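# Put phone on comic book, laptop on stand

## Task

Leave the phone lying flat with all of it resting on the comic book, and leave the laptop shut and resting on the laptop stand with its top face upward and one of its long edges against the stand's lips; at the end, neither gripper may be touching the phone or the laptop.

## Robot and tools

Robot: two arms, left_arm and right_arm, each with a two-finger gripper. Cameras: cam_head_left and cam_head_right, both 896x504. Loose objects may occasionally get nudged by an outside push.

Frame: all positions, velocities and targets use the scene frame. Its origin is at table-top height, halfway between the two arms' nominal bases. +x points out over the table, +z points up, and left_arm sits on the +y side. Arm names do not match image sides. The real bases sit slightly off nominal; only a BASES line gives their calibrated spots. Reported hand positions and orientations can be off by a few centimetres, more at long reach. A gripper's fingers point along its own +z and open and close along its own y. end_effector_position is the point between the pads, about 1 cm short of the fingertips. end_effector_quat_wxyz is its orientation.

execute_actions(actions, cameras): actions is a list of actions. Each action is a list of up to 15 rows, one row per control step of 1/30 s. If fewer than 15 rows are given, the last row repeats until 15 steps are done. Every row has 14 numbers in [-1, 1]: dx, dy, dz, rx, ry, rz, opening for left_arm, then the same seven for right_arm. Always send all 14, even if one arm stays still. dx to rz are offsets, not poses. They count from that arm's Hand target as it stood when the action began, along the scene axes, and the arm turns about its Hand target position. Every row counts from that same start, not from the row before. Repeating an offset in a new action or call moves the arm further. Scale: 1.0 equals 0.6 m or 180 degrees. rx, ry, rz form a single rotation vector. If dx, dy, dz together exceed length 1.0, they may be shortened along their direction. opening is absolute: +1 is fully open (0.094 m), -1 is closed. Six zeros for an arm re-send its Hand target. This also ends a push where an object stopped the arm. A 0 in the opening slot is a real command, so repeat the current opening to keep it. An empty actions list only returns the state and images. cameras picks which images come back: omitted, null or ["all"] gives all, [] gives none, and a wrong name invalidates the call.

move(target, speed, blend, opening_speed, blocking, cameras): target is one 14-number row or a list of up to 15 rows, in the same layout and scale. Every row is an offset from the Hand targets at the move's start, not from the previous row. Each arm follows a straight path and turns the short way. All arms finish together; the move takes at least 0.5 s and at most 10 s. speed is the top path speed in m/s, from 0.002 to 4.3, default 0.25; turning is capped at twice that in rad/s. Give one number, or one per target. blend (m) rounds corners in a list. opening_speed (per second on the -1..1 scale, at least 0.2) ramps the openings gradually; use it near its minimum when closing on something fragile. An opening change at a later target happens only once all arms and fingers rest there. blocking=false returns after about 0.5 s while the move keeps going. Moves do not avoid obstacles or the other arm. The gripper lags behind the path and can overshoot the speed, especially with the arm nearly straight. The result adds a move: line giving the ending (done, off_target, moving, held, fault) and limits (paced means the sent pose was clipped; held means steps were withheld). An arm not named in the ending is done: at rest within 10 mm and 2 degrees. Neither done nor off_target tells you about contact.

wait(seconds 0 to 10): lets time run with the last commands held. stop(): brakes a running move; it needs braking room. zoom_image(camera, region=[x0,y0,x1,y1]): enlarges part of the latest image from cam_head_left or cam_head_right, up to 504x504 px, with (0,0) at top left. finished_scene(scene): ends the current scene for good; pass the current scene number.

Controller behaviour: each step, the commanded orientation is clipped to within 40 degrees of the measured one. Hand target is the last commanded pose after clipping, and later offsets count from it. Friction and weight can leave a gripper a centimetre or more off target in free air. Waiting does not close that gap; sending the missing distance as an offset does. Very small moves may not start. Keep paths away from an arm's own base, and avoid short motions with the wrist near the first joint's axis, because either can flip the shoulder posture. The clearance check may hold commands that bring the arms too close. It does not protect gripper against gripper.

Result lines: Hand target, Tool commands, end_effector_position, end_effector_quat_wxyz, Joint positions (the last entry is finger opening in m), Joint velocities ("within noise" means at rest), Joint torques (raw drive output including gravity, with offsets and noise; entries 3 and 4 wrap at ±28 N m), grip_measured (same scale as opening; it reads a bit wide when empty and a few mm narrow on a squeezed part, and it does not show when contact happens), and grip_effort_nm (gripper motor effort; negative means closing; not the pad force). To release, command an opening well above grip_measured. Grip force is roughly 50 to 64 N per pad.

Joint ranges (rad): waist -2.880..2.880, shoulder 0..3.142, elbow 0..3.019 (straight at 2.964), wrist pitch -1.693..1.571, wrist yaw -1.571..1.571, wrist roll -2.094..2.094.

Avoid: objects leaving the table, dropping things or releasing them while moving, fast impacts and hard presses, and any squeeze or hit between the two arms. Fast moves and targets set far past a contact point push harder. Holding loads, staying stretched out, or pushing toward an unreachable pose heats the motors. A MOTOR HOT line warns at 85 °C. At 100 °C the arm goes limp for 30 s or more (OVER-TEMPERATURE FAULT), and this can happen without a warning.

Each tool is called after "Emit:" as a command line: name --argument value for each argument, lists and objects as JSON in quotes; but a table of rows of numbers goes row by row, as --pt "numbers of a row", without its own name.

## Session

Emit:
execute_actions --actions '[]'

Scene clock: 0.00 s.
left_arm: end_effector_position=(+0.4917, +0.7724, +0.2723) grip_measured=+1.000 grip_effort_nm=n/a end_effector_quat_wxyz=(+0.538, +0.343, +0.763, +0.102) | right_arm: end_effector_position=(+0.0817, -0.5453, +0.1551) grip_measured=+1.000 grip_effort_nm=n/a end_effector_quat_wxyz=(-0.018, +0.931, +0.365, +0.017)
Joint positions: left_arm=[1.045 1.959 1.826 -0.901 1.086 1.589 0.094] | right_arm=[-1.159 1.068 0.818 -1.355 -0.035 1.239 0.094]
Joint velocities: within noise
Joint torques (N m): no reading
Motor temperatures (°C): left_arm=[23 25 27 24 28 25 28] | right_arm=[27 30 27 25 24 24 25]
Heat: left arm: hottest wrist yaw 28 °C; right arm: hottest shoulder 30 °C.
Hand target: left_arm +0.4939, +0.7763, +0.2941; +0.539, +0.352, +0.755, +0.121 | right_arm +0.0850, -0.5527, +0.1634; -0.006, +0.931, +0.366, +0.017
Tool commands: left_gripper/opening=+1.0 right_gripper/opening=+1.0

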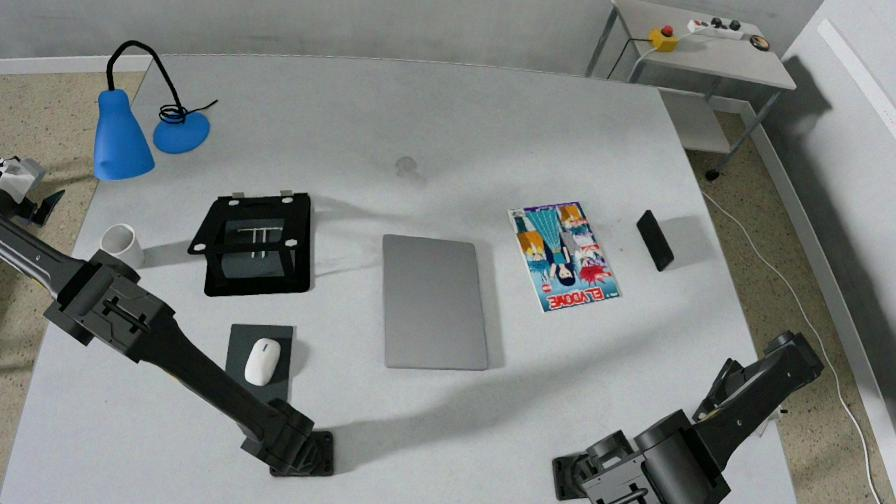

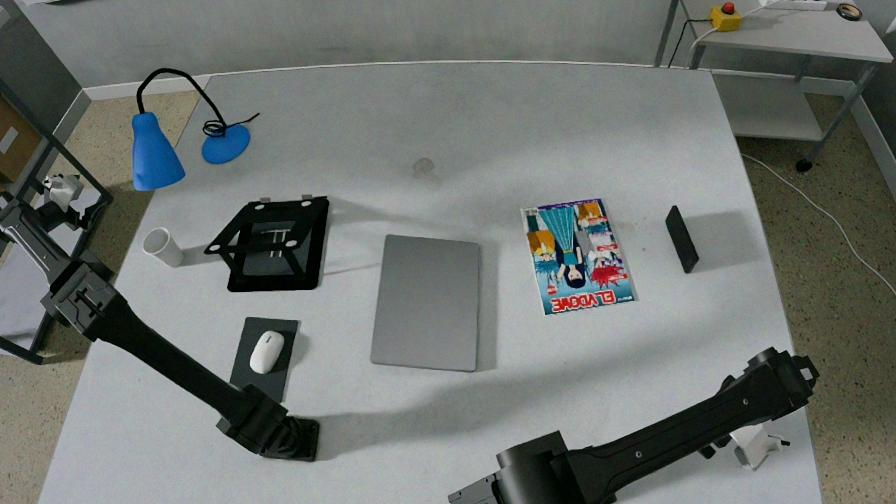

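Emit:
zoom_image --camera "cam_head_left" --region '[80, 160, 340, 320]'

Emit:
zoom_image --camera "cam_head_right" --region '[120, 160, 500, 400]'

Emit:
zoom_image --camera "cam_head_left" --region '[370, 180, 700, 390]'

Emit:
zoom_image --camera "cam_head_right" --region '[370, 180, 740, 390]'

Emit:
zoom_image --camera "cam_head_right" --region '[440, 320, 840, 504]'

Scaled by 1.938.

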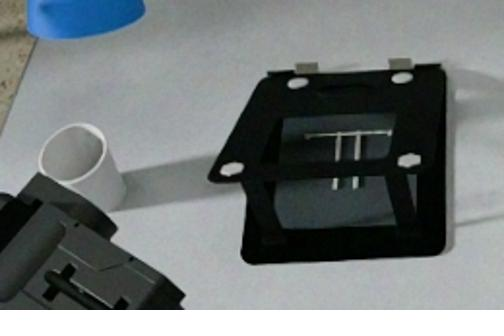

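Scaled by 1.326.

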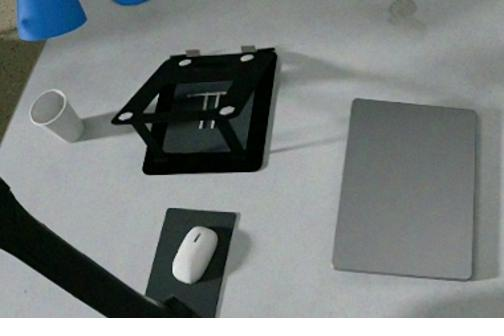

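Scaled by 1.527.

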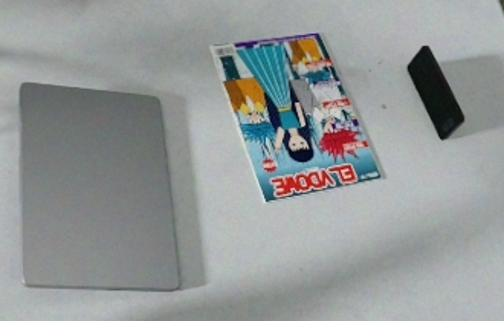

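Scaled by 1.362.

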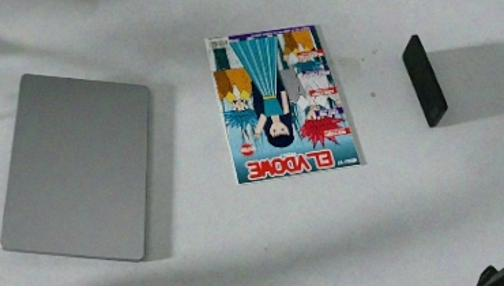

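Scaled by 1.260.

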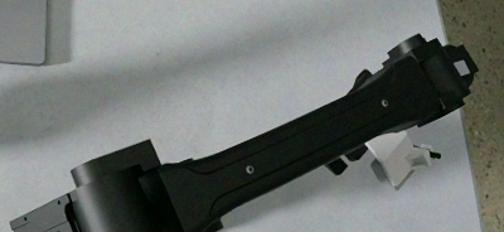

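Emit:
zoom_image --camera "cam_head_left" --region '[375, 320, 505, 390]'

Emit:
zoom_image --camera "cam_head_right" --region '[360, 310, 490, 380]'

Emit:
zoom_image --camera "cam_head_right" --region '[190, 185, 350, 300]'

Emit:
zoom_image --camera "cam_head_left" --region '[180, 180, 330, 300]'

Emit:
zoom_image --camera "cam_head_left" --region '[375, 225, 505, 295]'

Emit:
zoom_image --camera "cam_head_right" --region '[640, 190, 740, 290]'

Emit:
zoom_image --camera "cam_head_left" --region '[610, 190, 710, 290]'

Scaled by 3.877.

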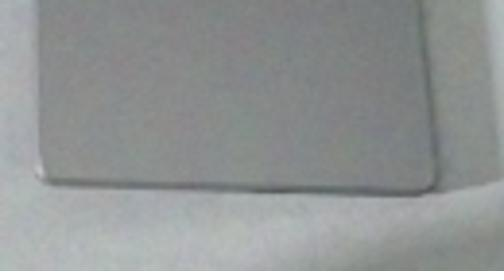

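Scaled by 3.877.

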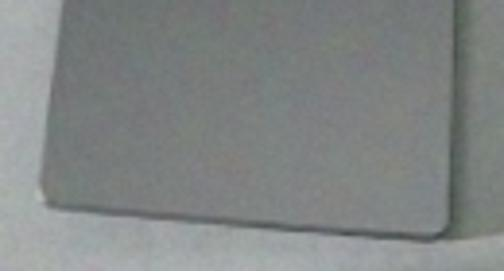

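Scaled by 3.150.

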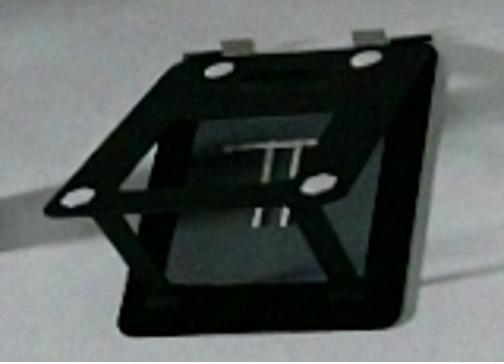

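Scaled by 3.360.

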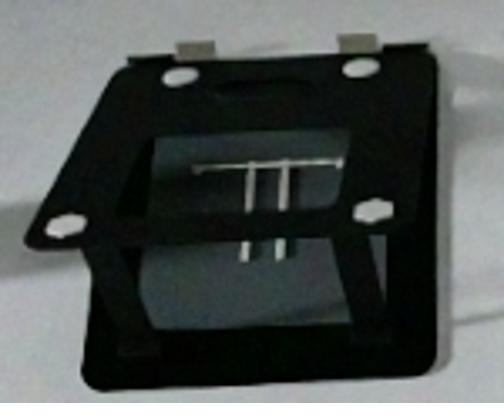

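Scaled by 3.877.

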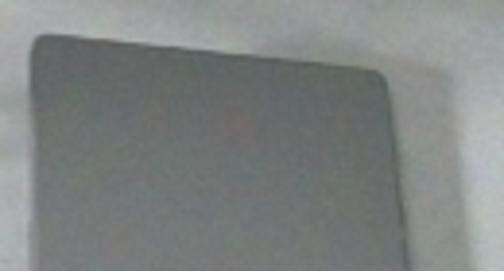

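Scaled by 5.040.

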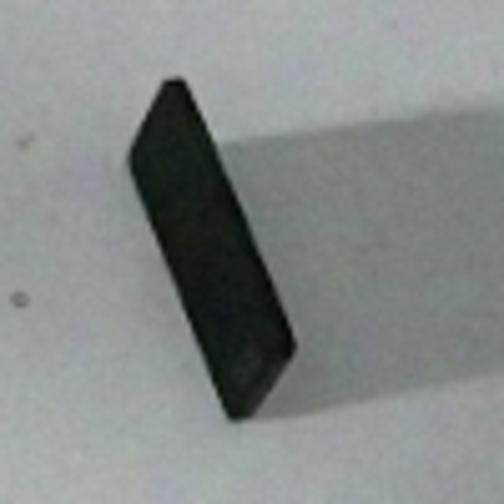

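Scaled by 5.040.

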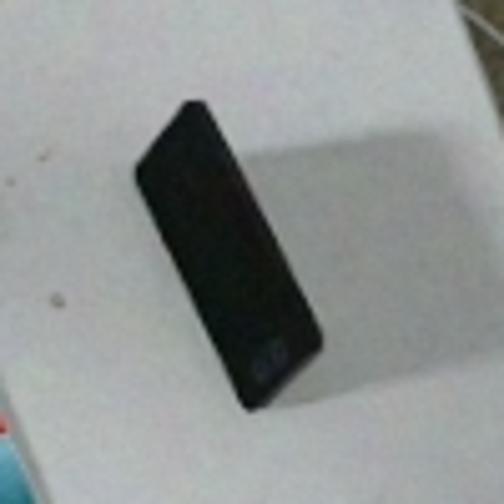

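Emit:
move --target '[0,0,0,0,0,0,1, 0.367,0.0,-0.0,0,0,0,1]'

Emit:
zoom_image --camera "cam_head_left" --region '[560, 200, 860, 500]'

Emit:
zoom_image --camera "cam_head_right" --region '[560, 200, 860, 500]'

Scene clock: 40.70 s.
left_arm: end_effector_position=(+0.4917, +0.7724, +0.2723) grip_measured=+1.000 grip_effort_nm=0.022 end_effector_quat_wxyz=(+0.538, +0.343, +0.763, +0.102) | right_arm: end_effector_position=(+0.2852, -0.5413, +0.1503) grip_measured=+1.000 grip_effort_nm=-0.007 end_effector_quat_wxyz=(-0.023, +0.931, +0.365, +0.009)
Joint positions: left_arm=[1.045 1.959 1.826 -0.901 1.086 1.589 0.094] | right_arm=[-0.657 1.427 1.11 -1.283 -0.038 1.742 0.094]
Joint velocities: within noise
Joint torques (N m): left_arm=[-1.85 -23.82 13.65 1.25 0.51 -0.02] | right_arm=[1.08 -11.4 12.1 0.01 0.14 0.24]
Motor temperatures (°C): left_arm=[23 28 31 24 28 24 27] | right_arm=[27 31 34 25 24 24 25]
Heat: left arm: hottest elbow 31 °C; right arm: hottest elbow 34 °C.
Hand target: left_arm +0.4939, +0.7763, +0.2941; +0.539, +0.352, +0.755, +0.121 | right_arm +0.3052, -0.5527, +0.1635; -0.006, +0.931, +0.366, +0.017
Off the commanded pose: left_arm 0.022 m, 3 deg | right_arm 0.026 m, 2 deg.
move: off_target (left_arm, right_arm)

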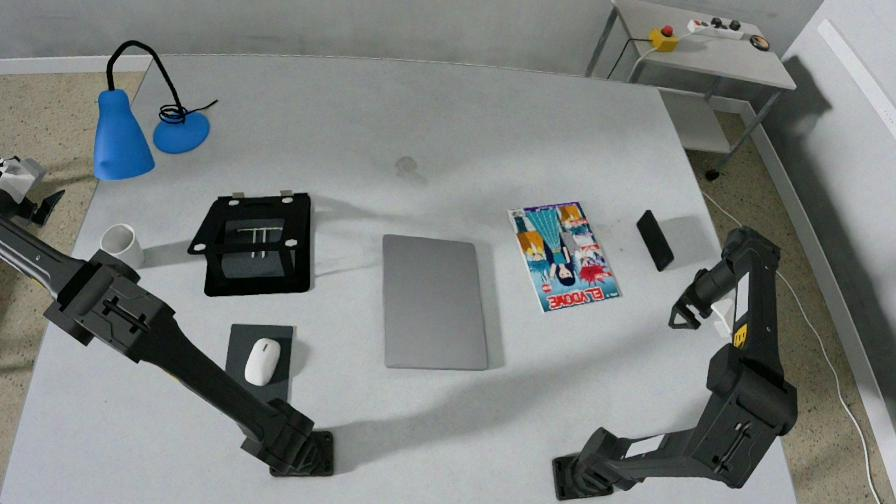

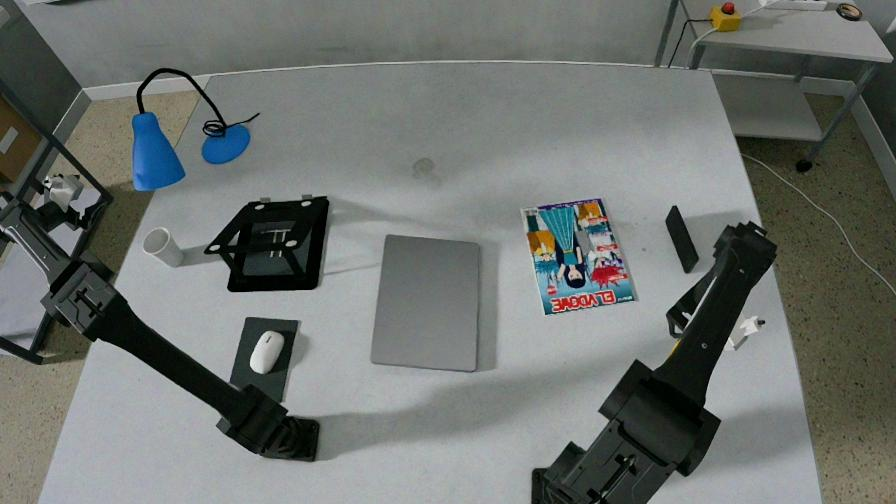

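Scaled by 1.680.

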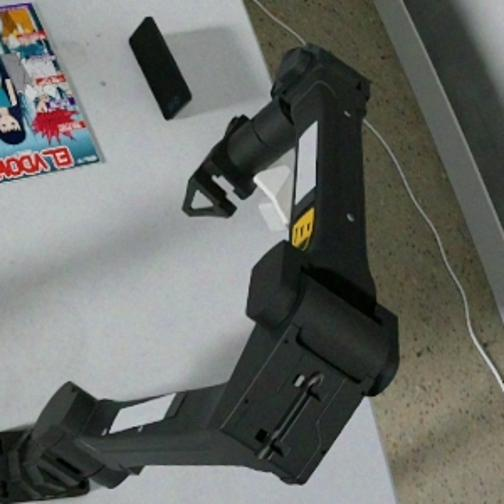

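Scaled by 1.680.

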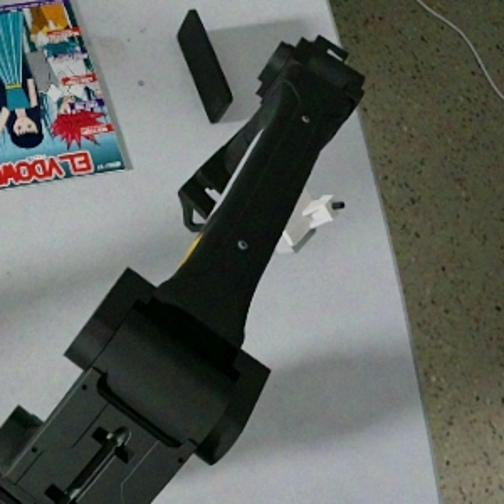

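Emit:
move --target '[0,0,0,0,0,0,1, 0.358,0.0,0.08,0,0,-0.175,1]'

Emit:
zoom_image --camera "cam_head_left" --region '[500, 100, 800, 400]'

Emit:
zoom_image --camera "cam_head_right" --region '[500, 100, 800, 400]'

Scene clock: 53.90 s.
left_arm: end_effector_position=(+0.4918, +0.7724, +0.2720) grip_measured=+1.000 grip_effort_nm=0.022 end_effector_quat_wxyz=(+0.538, +0.343, +0.763, +0.102) | right_arm: end_effector_position=(+0.5028, -0.5493, +0.2056) grip_measured=+1.000 grip_effort_nm=-0.007 end_effector_quat_wxyz=(-0.055, +0.953, +0.295, +0.048)
Joint positions: left_arm=[1.045 1.959 1.826 -0.901 1.086 1.589 0.094] | right_arm=[-0.471 1.883 1.83 -1.524 -0.146 2.075 0.094]
Joint velocities: within noise
Joint torques (N m): left_arm=[-1.44 -23.59 13.9 1.2 0.5 -0.02] | right_arm=[0.85 -19.02 12.75 -0.23 -0.08 0.23]
Motor temperatures (°C): left_arm=[23 29 32 24 28 24 27] | right_arm=[27 31 37 25 24 24 25]
Heat: left arm: hottest elbow 32 °C; right arm: hottest elbow 37 °C.
Hand target: left_arm +0.4940, +0.7763, +0.2938; +0.539, +0.352, +0.755, +0.121 | right_arm +0.5200, -0.5527, +0.2115; -0.001, +0.995, +0.099, +0.018
Off the commanded pose: left_arm 0.023 m, 3 deg | right_arm 0.018 m, 24 deg.
joint sent to its limit (right arm) — joint 6 (wrist roll), upper limit. The joint targets are off in orientation, not in position.
move: off_target (left_arm, right_arm)

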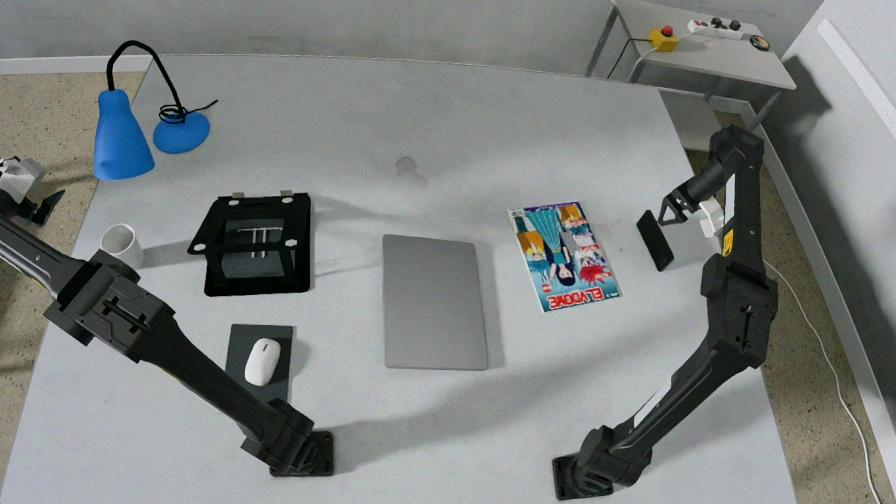

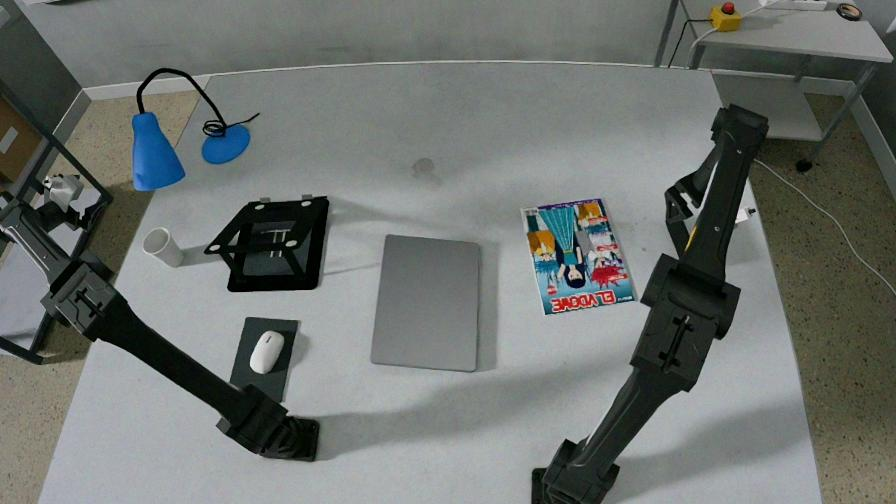

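Scaled by 1.680.

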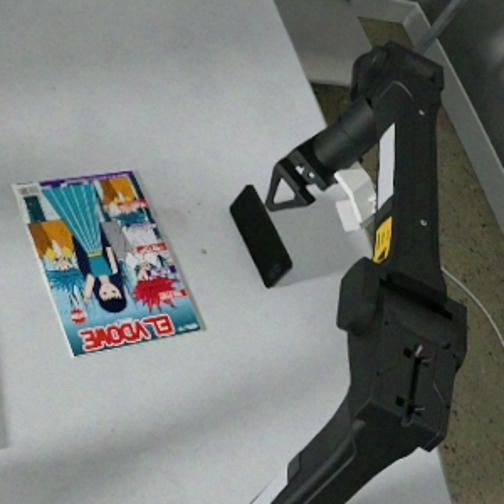

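Scaled by 1.680.

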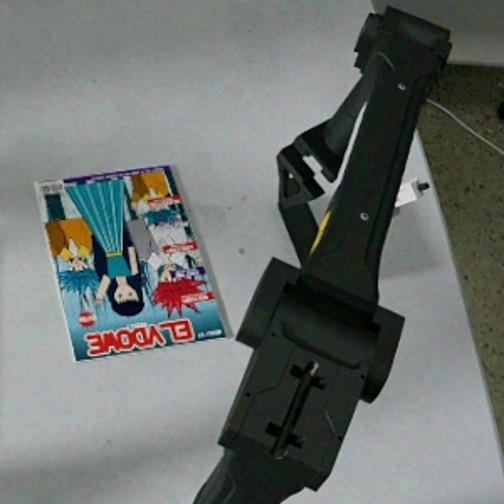

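Emit:
move --pt "0 0 0 0 0 0 1 0.04 -0.02 0.0 0 0 0.5 0.3" --pt "0 0 0 0 0 0 1 0.06 -0.045 0.0 0 0 1.0 0.3" --speed 0.4

Emit:
zoom_image --camera "cam_head_left" --region '[600, 130, 750, 280]'

Emit:
zoom_image --camera "cam_head_right" --region '[600, 130, 750, 280]'

Scene clock: 64.43 s.
left_arm: end_effector_position=(+0.4918, +0.7724, +0.2720) grip_measured=+1.000 grip_effort_nm=0.017 end_effector_quat_wxyz=(+0.538, +0.343, +0.763, +0.102) | right_arm: end_effector_position=(+0.5393, -0.5799, +0.2089) grip_measured=+0.301 grip_effort_nm=-0.085 end_effector_quat_wxyz=(-0.025, -0.090, +0.996, +0.002)
Joint positions: left_arm=[1.045 1.959 1.826 -0.901 1.086 1.589 0.094] | right_arm=[-0.443 2.058 2.114 -1.672 0.022 -0.617 0.061]
Joint velocities: within noise
Joint torques (N m): left_arm=[-1.32 -23.59 13.79 0.85 0.53 0] | right_arm=[1.2 -21.83 12.81 -0.31 -0.02 0.1]
Motor temperatures (°C): left_arm=[23 29 32 24 28 24 27] | right_arm=[27 32 37 25 24 24 25]
Heat: left arm: hottest elbow 32 °C; right arm: hottest elbow 37 °C.
Hand target: left_arm +0.4940, +0.7763, +0.2938; +0.539, +0.352, +0.755, +0.121 | right_arm +0.5559, -0.5798, +0.2115; -0.018, -0.099, +0.995, -0.001
Off the commanded pose: left_arm 0.022 m, 3 deg | right_arm 0.017 m, 1 deg.
joint sent to its limit (right arm) — joint 4 (wrist pitch), lower limit. The joint targets still meet the commanded pose.
move: off_target (left_arm, right_arm)

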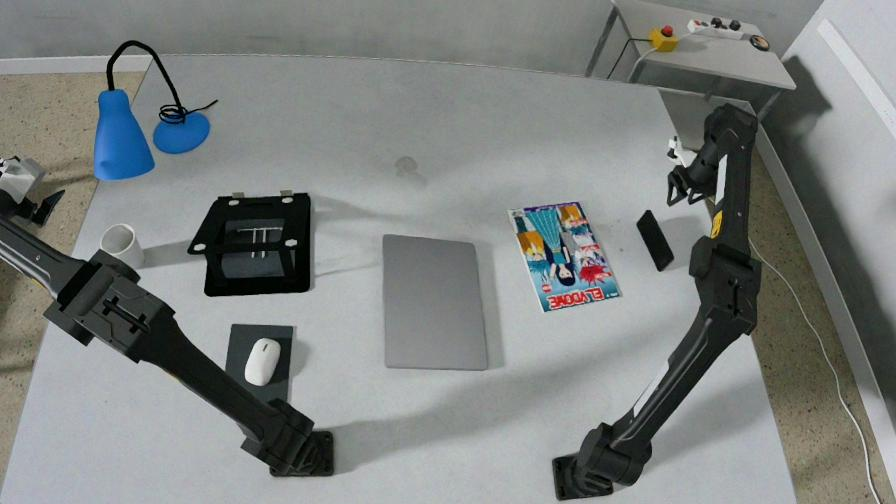

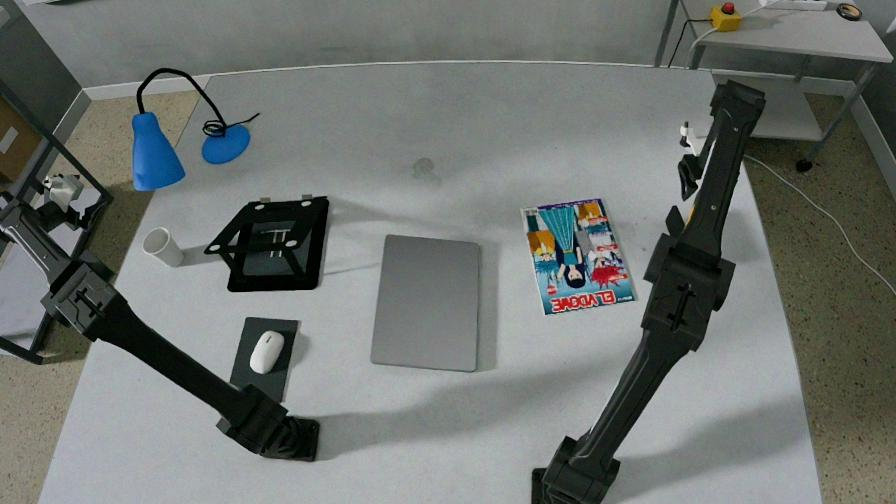

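Scaled by 3.360.

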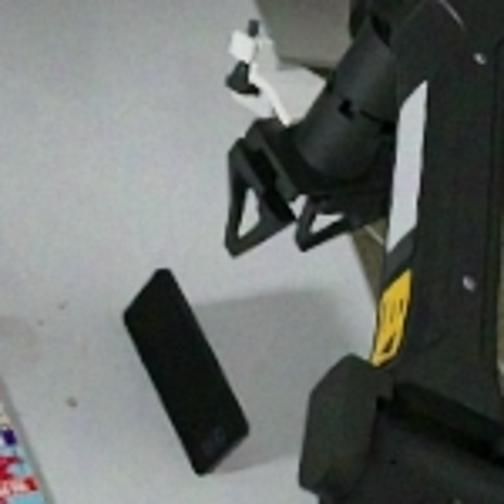

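Scaled by 3.360.

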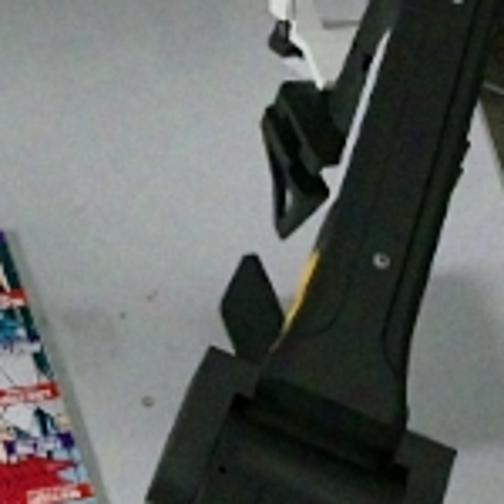

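Emit:
move --target '[0,0,0,0,0,0,1, 0,0,-0.12,0,0,0,0.6]'

Emit:
zoom_image --camera "cam_head_left" --region '[600, 150, 750, 300]'

Emit:
zoom_image --camera "cam_head_right" --region '[600, 150, 750, 300]'

Scene clock: 71.03 s.
left_arm: end_effector_position=(+0.4917, +0.7724, +0.2723) grip_measured=+1.000 grip_effort_nm=0.022 end_effector_quat_wxyz=(+0.538, +0.343, +0.763, +0.102) | right_arm: end_effector_position=(+0.5515, -0.5856, +0.1553) grip_measured=+0.599 grip_effort_nm=0.071 end_effector_quat_wxyz=(-0.011, -0.090, +0.996, -0.006)
Joint positions: left_arm=[1.045 1.959 1.826 -0.901 1.086 1.589 0.094] | right_arm=[-0.443 2.077 2.005 -1.512 0.022 -0.618 0.075]
Joint velocities: within noise
Joint torques (N m): left_arm=[-1.55 -23.65 13.71 0.96 0.47 -0.02] | right_arm=[1.14 -23 7.77 0.46 -0.02 0.09]
Motor temperatures (°C): left_arm=[23 30 33 24 28 24 27] | right_arm=[27 33 39 25 24 24 25]
Heat: left arm: hottest elbow 33 °C; right arm: hottest elbow 39 °C.
Hand target: left_arm +0.4939, +0.7763, +0.2941; +0.539, +0.352, +0.755, +0.121 | right_arm +0.5559, -0.5798, +0.1395; -0.018, -0.099, +0.995, -0.001
Off the commanded pose: left_arm 0.022 m, 3 deg | right_arm 0.017 m, 1 deg.
move: off_target (left_arm, right_arm)

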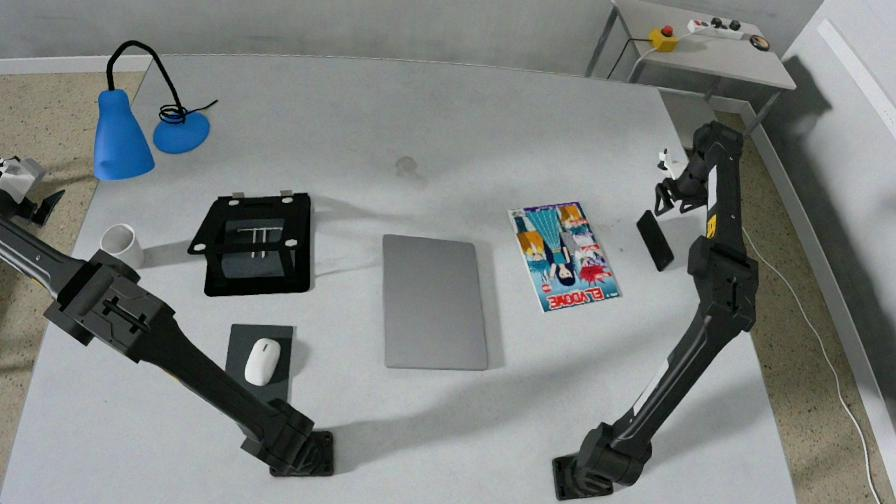

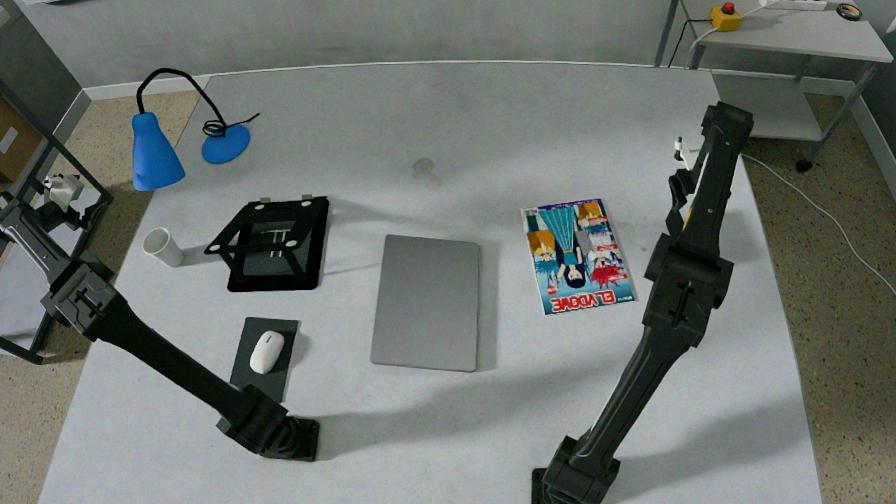

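Scaled by 3.360.

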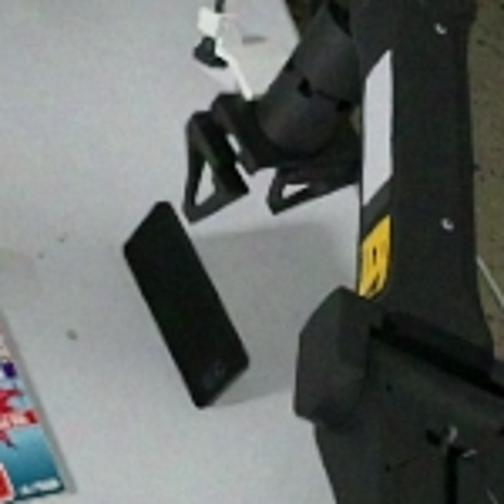

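Scaled by 3.360.

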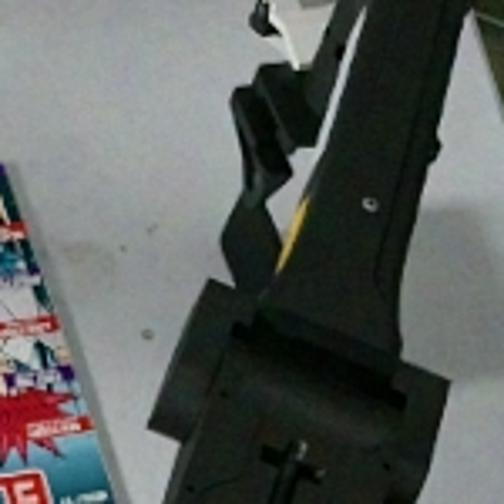

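Emit:
move --target '[0,0,0,0,0,0,1, 0,-0.028,-0.075,0,0,0,0.8]'

Emit:
zoom_image --camera "cam_head_left" --region '[600, 150, 750, 300]'

Emit:
zoom_image --camera "cam_head_right" --region '[600, 150, 750, 300]'

Scene clock: 79.43 s.
left_arm: end_effector_position=(+0.4918, +0.7724, +0.2720) grip_measured=+1.000 grip_effort_nm=0.022 end_effector_quat_wxyz=(+0.538, +0.343, +0.763, +0.102) | right_arm: end_effector_position=(+0.5582, -0.5913, +0.1144) grip_measured=+0.799 grip_effort_nm=0.066 end_effector_quat_wxyz=(-0.008, -0.100, +0.995, -0.008)
Joint positions: left_arm=[1.045 1.959 1.826 -0.901 1.086 1.589 0.094] | right_arm=[-0.447 2.113 1.957 -1.42 0.022 -0.641 0.085]
Joint velocities: within noise
Joint torques (N m): left_arm=[-1.73 -23.12 13.79 1.09 0.48 -0.06] | right_arm=[-0.21 -23 7.6 0.49 -0.01 0.15]
Motor temperatures (°C): left_arm=[23 30 33 24 28 24 27] | right_arm=[27 35 38 25 24 23 25]
Heat: left arm: hottest elbow 33 °C; right arm: hottest elbow 38 °C.
Hand target: left_arm +0.4940, +0.7763, +0.2938; +0.539, +0.352, +0.755, +0.121 | right_arm +0.5559, -0.5966, +0.0945; -0.018, -0.099, +0.995, -0.001
Off the commanded pose: left_arm 0.023 m, 3 deg | right_arm 0.021 m, 1 deg.
move: off_target (left_arm, right_arm)

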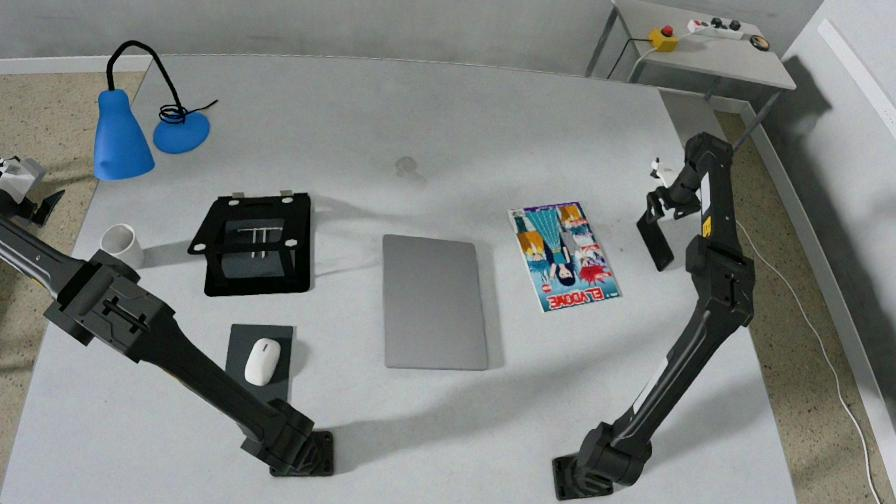

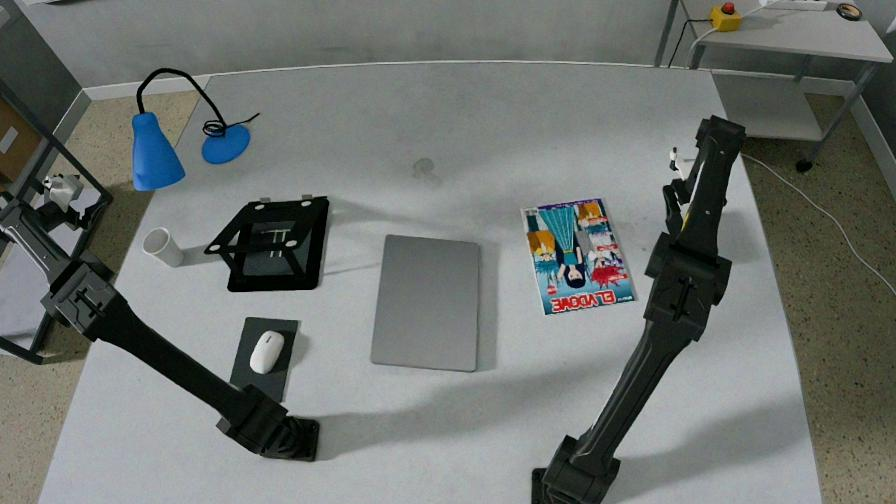

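Scaled by 3.360.

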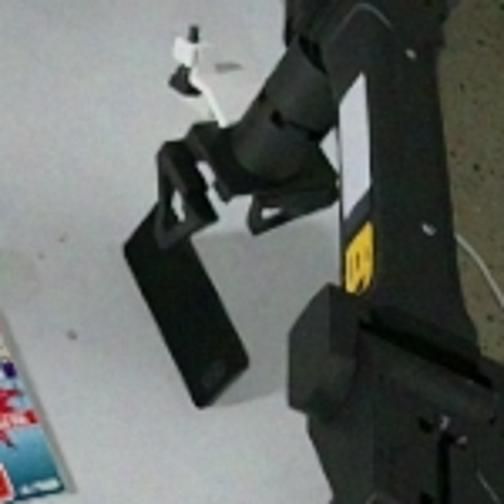

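Scaled by 3.360.

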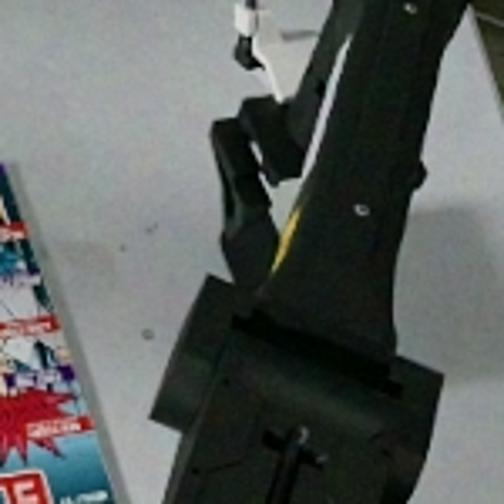

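Emit:
move --target '[0,0,0,0,0,0,1, 0,-0.045,-0.03,0,0,0,1]'

Emit:
zoom_image --camera "cam_head_left" --region '[600, 150, 750, 300]'

Scene clock: 83.60 s.
left_arm: end_effector_position=(+0.4917, +0.7724, +0.2723) grip_measured=+1.000 grip_effort_nm=0.022 end_effector_quat_wxyz=(+0.538, +0.343, +0.763, +0.102) | right_arm: end_effector_position=(+0.5489, -0.6161, +0.0842) grip_measured=+0.999 grip_effort_nm=0.066 end_effector_quat_wxyz=(-0.021, -0.098, +0.995, +0.001)
Joint positions: left_arm=[1.045 1.959 1.826 -0.901 1.086 1.589 0.094] | right_arm=[-0.487 2.161 1.957 -1.403 0.022 -0.677 0.094]
Joint velocities: within noise
Joint torques (N m): left_arm=[-1.26 -24.23 13.63 1.01 0.49 -0.06] | right_arm=[0.03 -23.59 9.94 0.35 0.03 0.08]
Motor temperatures (°C): left_arm=[23 30 33 24 28 24 27] | right_arm=[27 35 38 25 24 23 25]
Heat: left arm: hottest elbow 33 °C; right arm: hottest elbow 38 °C.
Hand target: left_arm +0.4939, +0.7763, +0.2941; +0.539, +0.352, +0.755, +0.121 | right_arm +0.5559, -0.6236, +0.0764; -0.018, -0.099, +0.995, -0.001
Off the commanded pose: left_arm 0.022 m, 3 deg | right_arm 0.013 m, 0 deg.
move: off_target (left_arm, right_arm)

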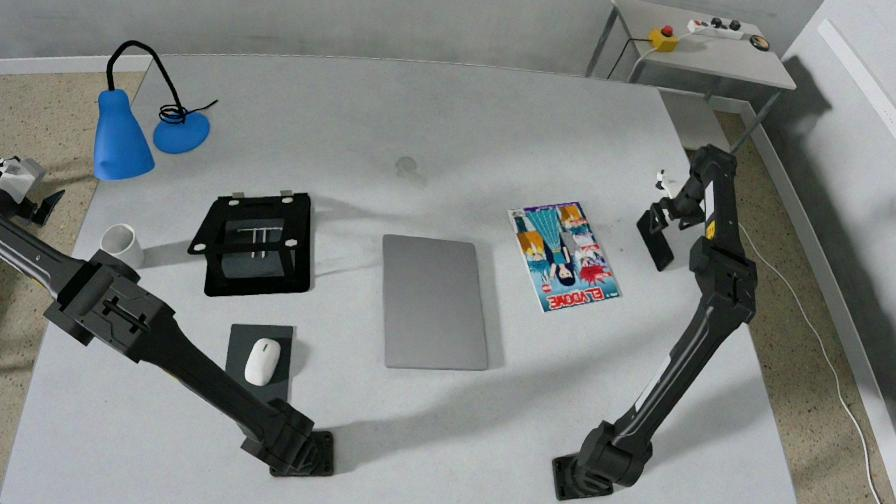

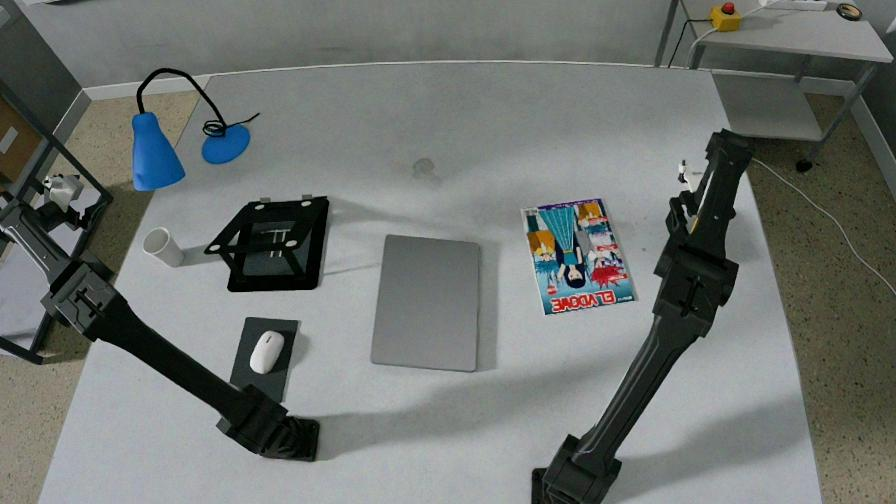

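Scaled by 3.360.

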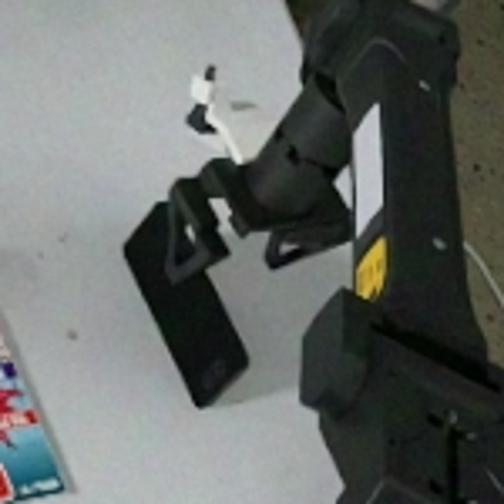

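Emit:
move --target '[0,0,0,0,0,0,1, 0.015,0.0,-0.07,0,0,0,1]' --speed 0.12

Emit:
zoom_image --camera "cam_head_left" --region '[600, 150, 750, 300]'

Scene clock: 87.10 s.
left_arm: end_effector_position=(+0.4917, +0.7724, +0.2723) grip_measured=+1.000 grip_effort_nm=0.027 end_effector_quat_wxyz=(+0.538, +0.343, +0.763, +0.102) | right_arm: end_effector_position=(+0.5608, -0.6223, +0.0486) grip_measured=+0.999 grip_effort_nm=0.061 end_effector_quat_wxyz=(-0.015, -0.098, +0.995, -0.003)
Joint positions: left_arm=[1.045 1.959 1.826 -0.901 1.086 1.589 0.094] | right_arm=[-0.487 2.216 1.957 -1.334 0.022 -0.678 0.094]
Joint velocities: within noise
Joint torques (N m): left_arm=[-1.67 -24 13.76 1.25 0.56 0] | right_arm=[0.5 -23.77 8.87 0.43 0.03 0.14]
Motor temperatures (°C): left_arm=[23 30 33 24 28 24 27] | right_arm=[27 35 38 25 24 23 25]
Heat: left arm: hottest elbow 33 °C; right arm: hottest elbow 38 °C.
Hand target: left_arm +0.4939, +0.7763, +0.2941; +0.539, +0.352, +0.755, +0.121 | right_arm +0.5649, -0.6237, +0.0344; -0.018, -0.099, +0.995, -0.001
Off the commanded pose: left_arm 0.022 m, 3 deg | right_arm 0.015 m, 0 deg.
move: off_target (left_arm, right_arm)

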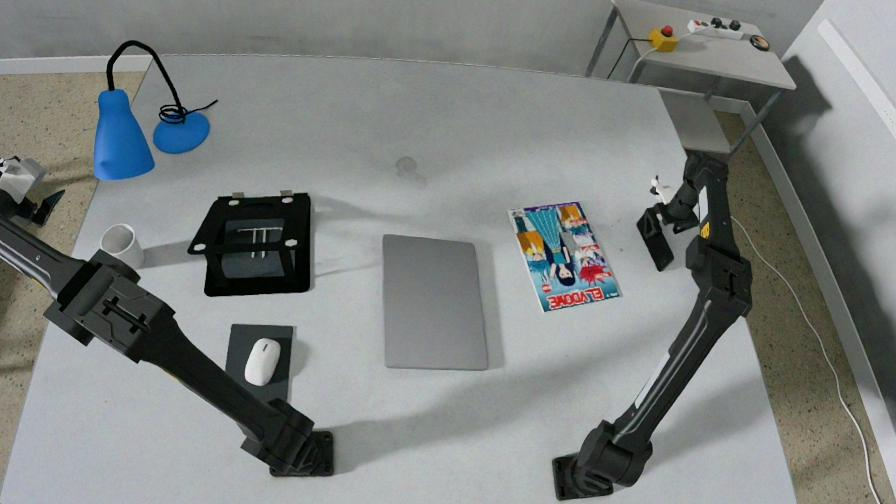

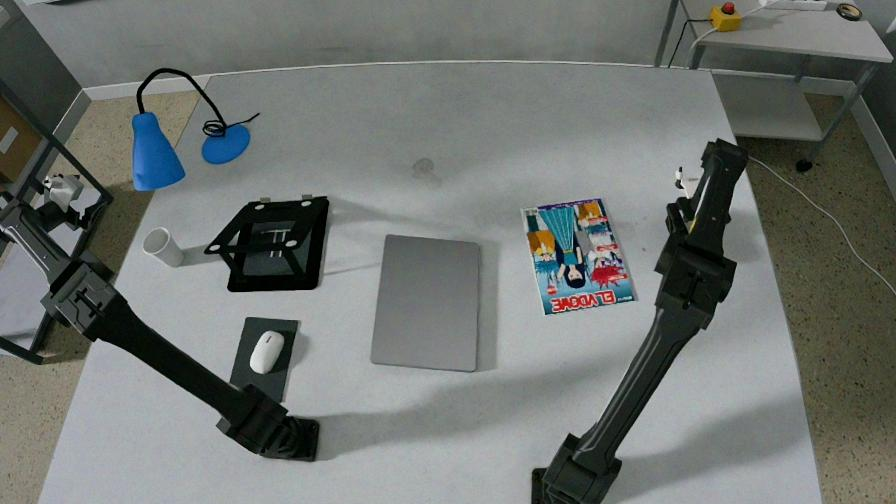

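Scaled by 3.360.

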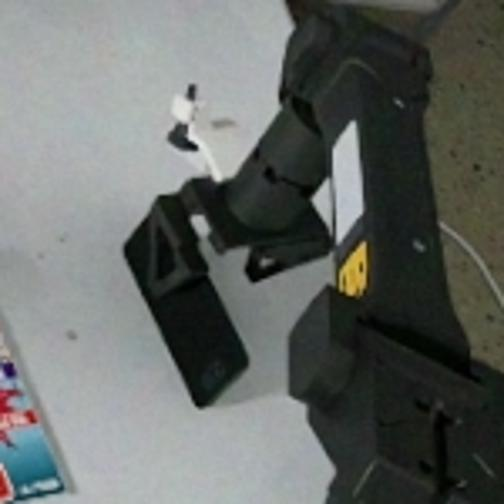

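Emit:
move --target '[0,0,0,0,0,0,1, 0,0,0,0,0,0,-0.9]' --opening_speed 0.5

Emit:
zoom_image --camera "cam_head_left" --region '[600, 150, 750, 300]'

Scene clock: 93.33 s.
left_arm: end_effector_position=(+0.4917, +0.7724, +0.2723) grip_measured=+1.000 grip_effort_nm=0.022 end_effector_quat_wxyz=(+0.538, +0.343, +0.763, +0.102) | right_arm: end_effector_position=(+0.5614, -0.6232, +0.0483) grip_measured=-0.898 grip_effort_nm=-0.081 end_effector_quat_wxyz=(-0.014, -0.098, +0.995, -0.005)
Joint positions: left_arm=[1.045 1.959 1.826 -0.901 1.086 1.589 0.094] | right_arm=[-0.487 2.216 1.957 -1.33 0.024 -0.678 0.005]
Joint velocities: within noise
Joint torques (N m): left_arm=[-1.73 -23.77 13.65 1.06 0.51 -0.04] | right_arm=[0.44 -24.18 8.77 0.31 -0.06 0.14]
Motor temperatures (°C): left_arm=[23 30 33 24 28 24 27] | right_arm=[27 36 38 25 24 23 25]
Heat: left arm: hottest elbow 33 °C; right arm: hottest elbow 38 °C.
Hand target: left_arm +0.4939, +0.7763, +0.2941; +0.539, +0.352, +0.755, +0.121 | right_arm +0.5648, -0.6237, +0.0344; -0.018, -0.099, +0.995, -0.001
Off the commanded pose: left_arm 0.022 m, 3 deg | right_arm 0.014 m, 1 deg.
move: off_target (left_arm, right_arm)

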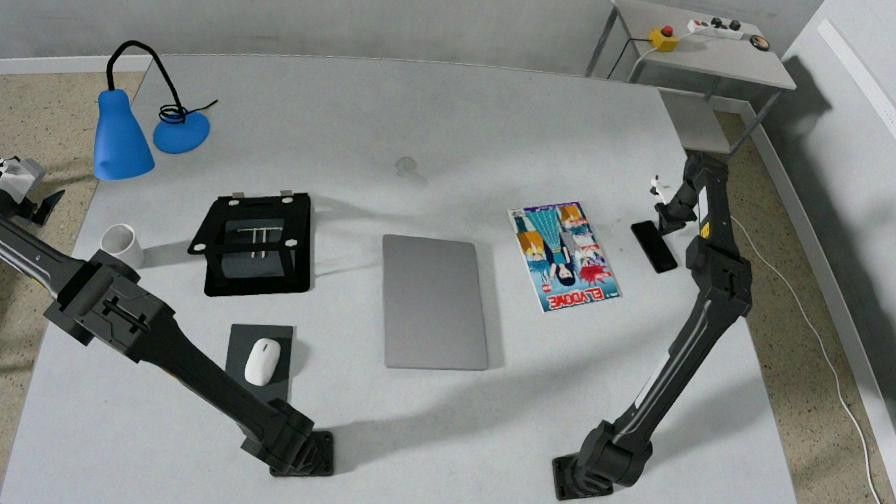

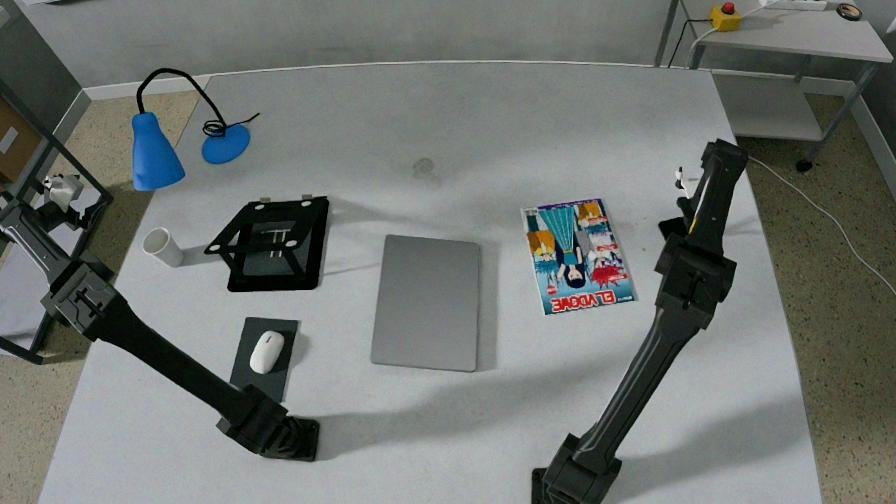

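Scaled by 3.360.

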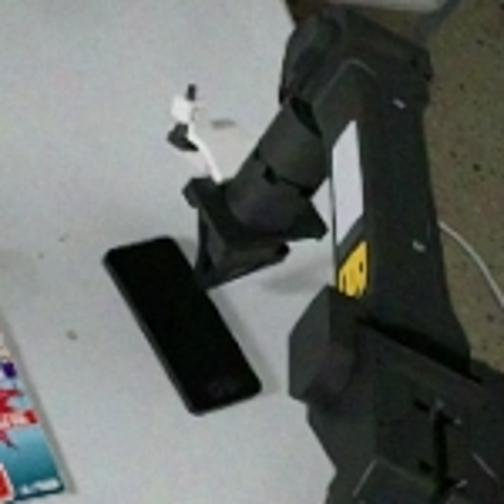

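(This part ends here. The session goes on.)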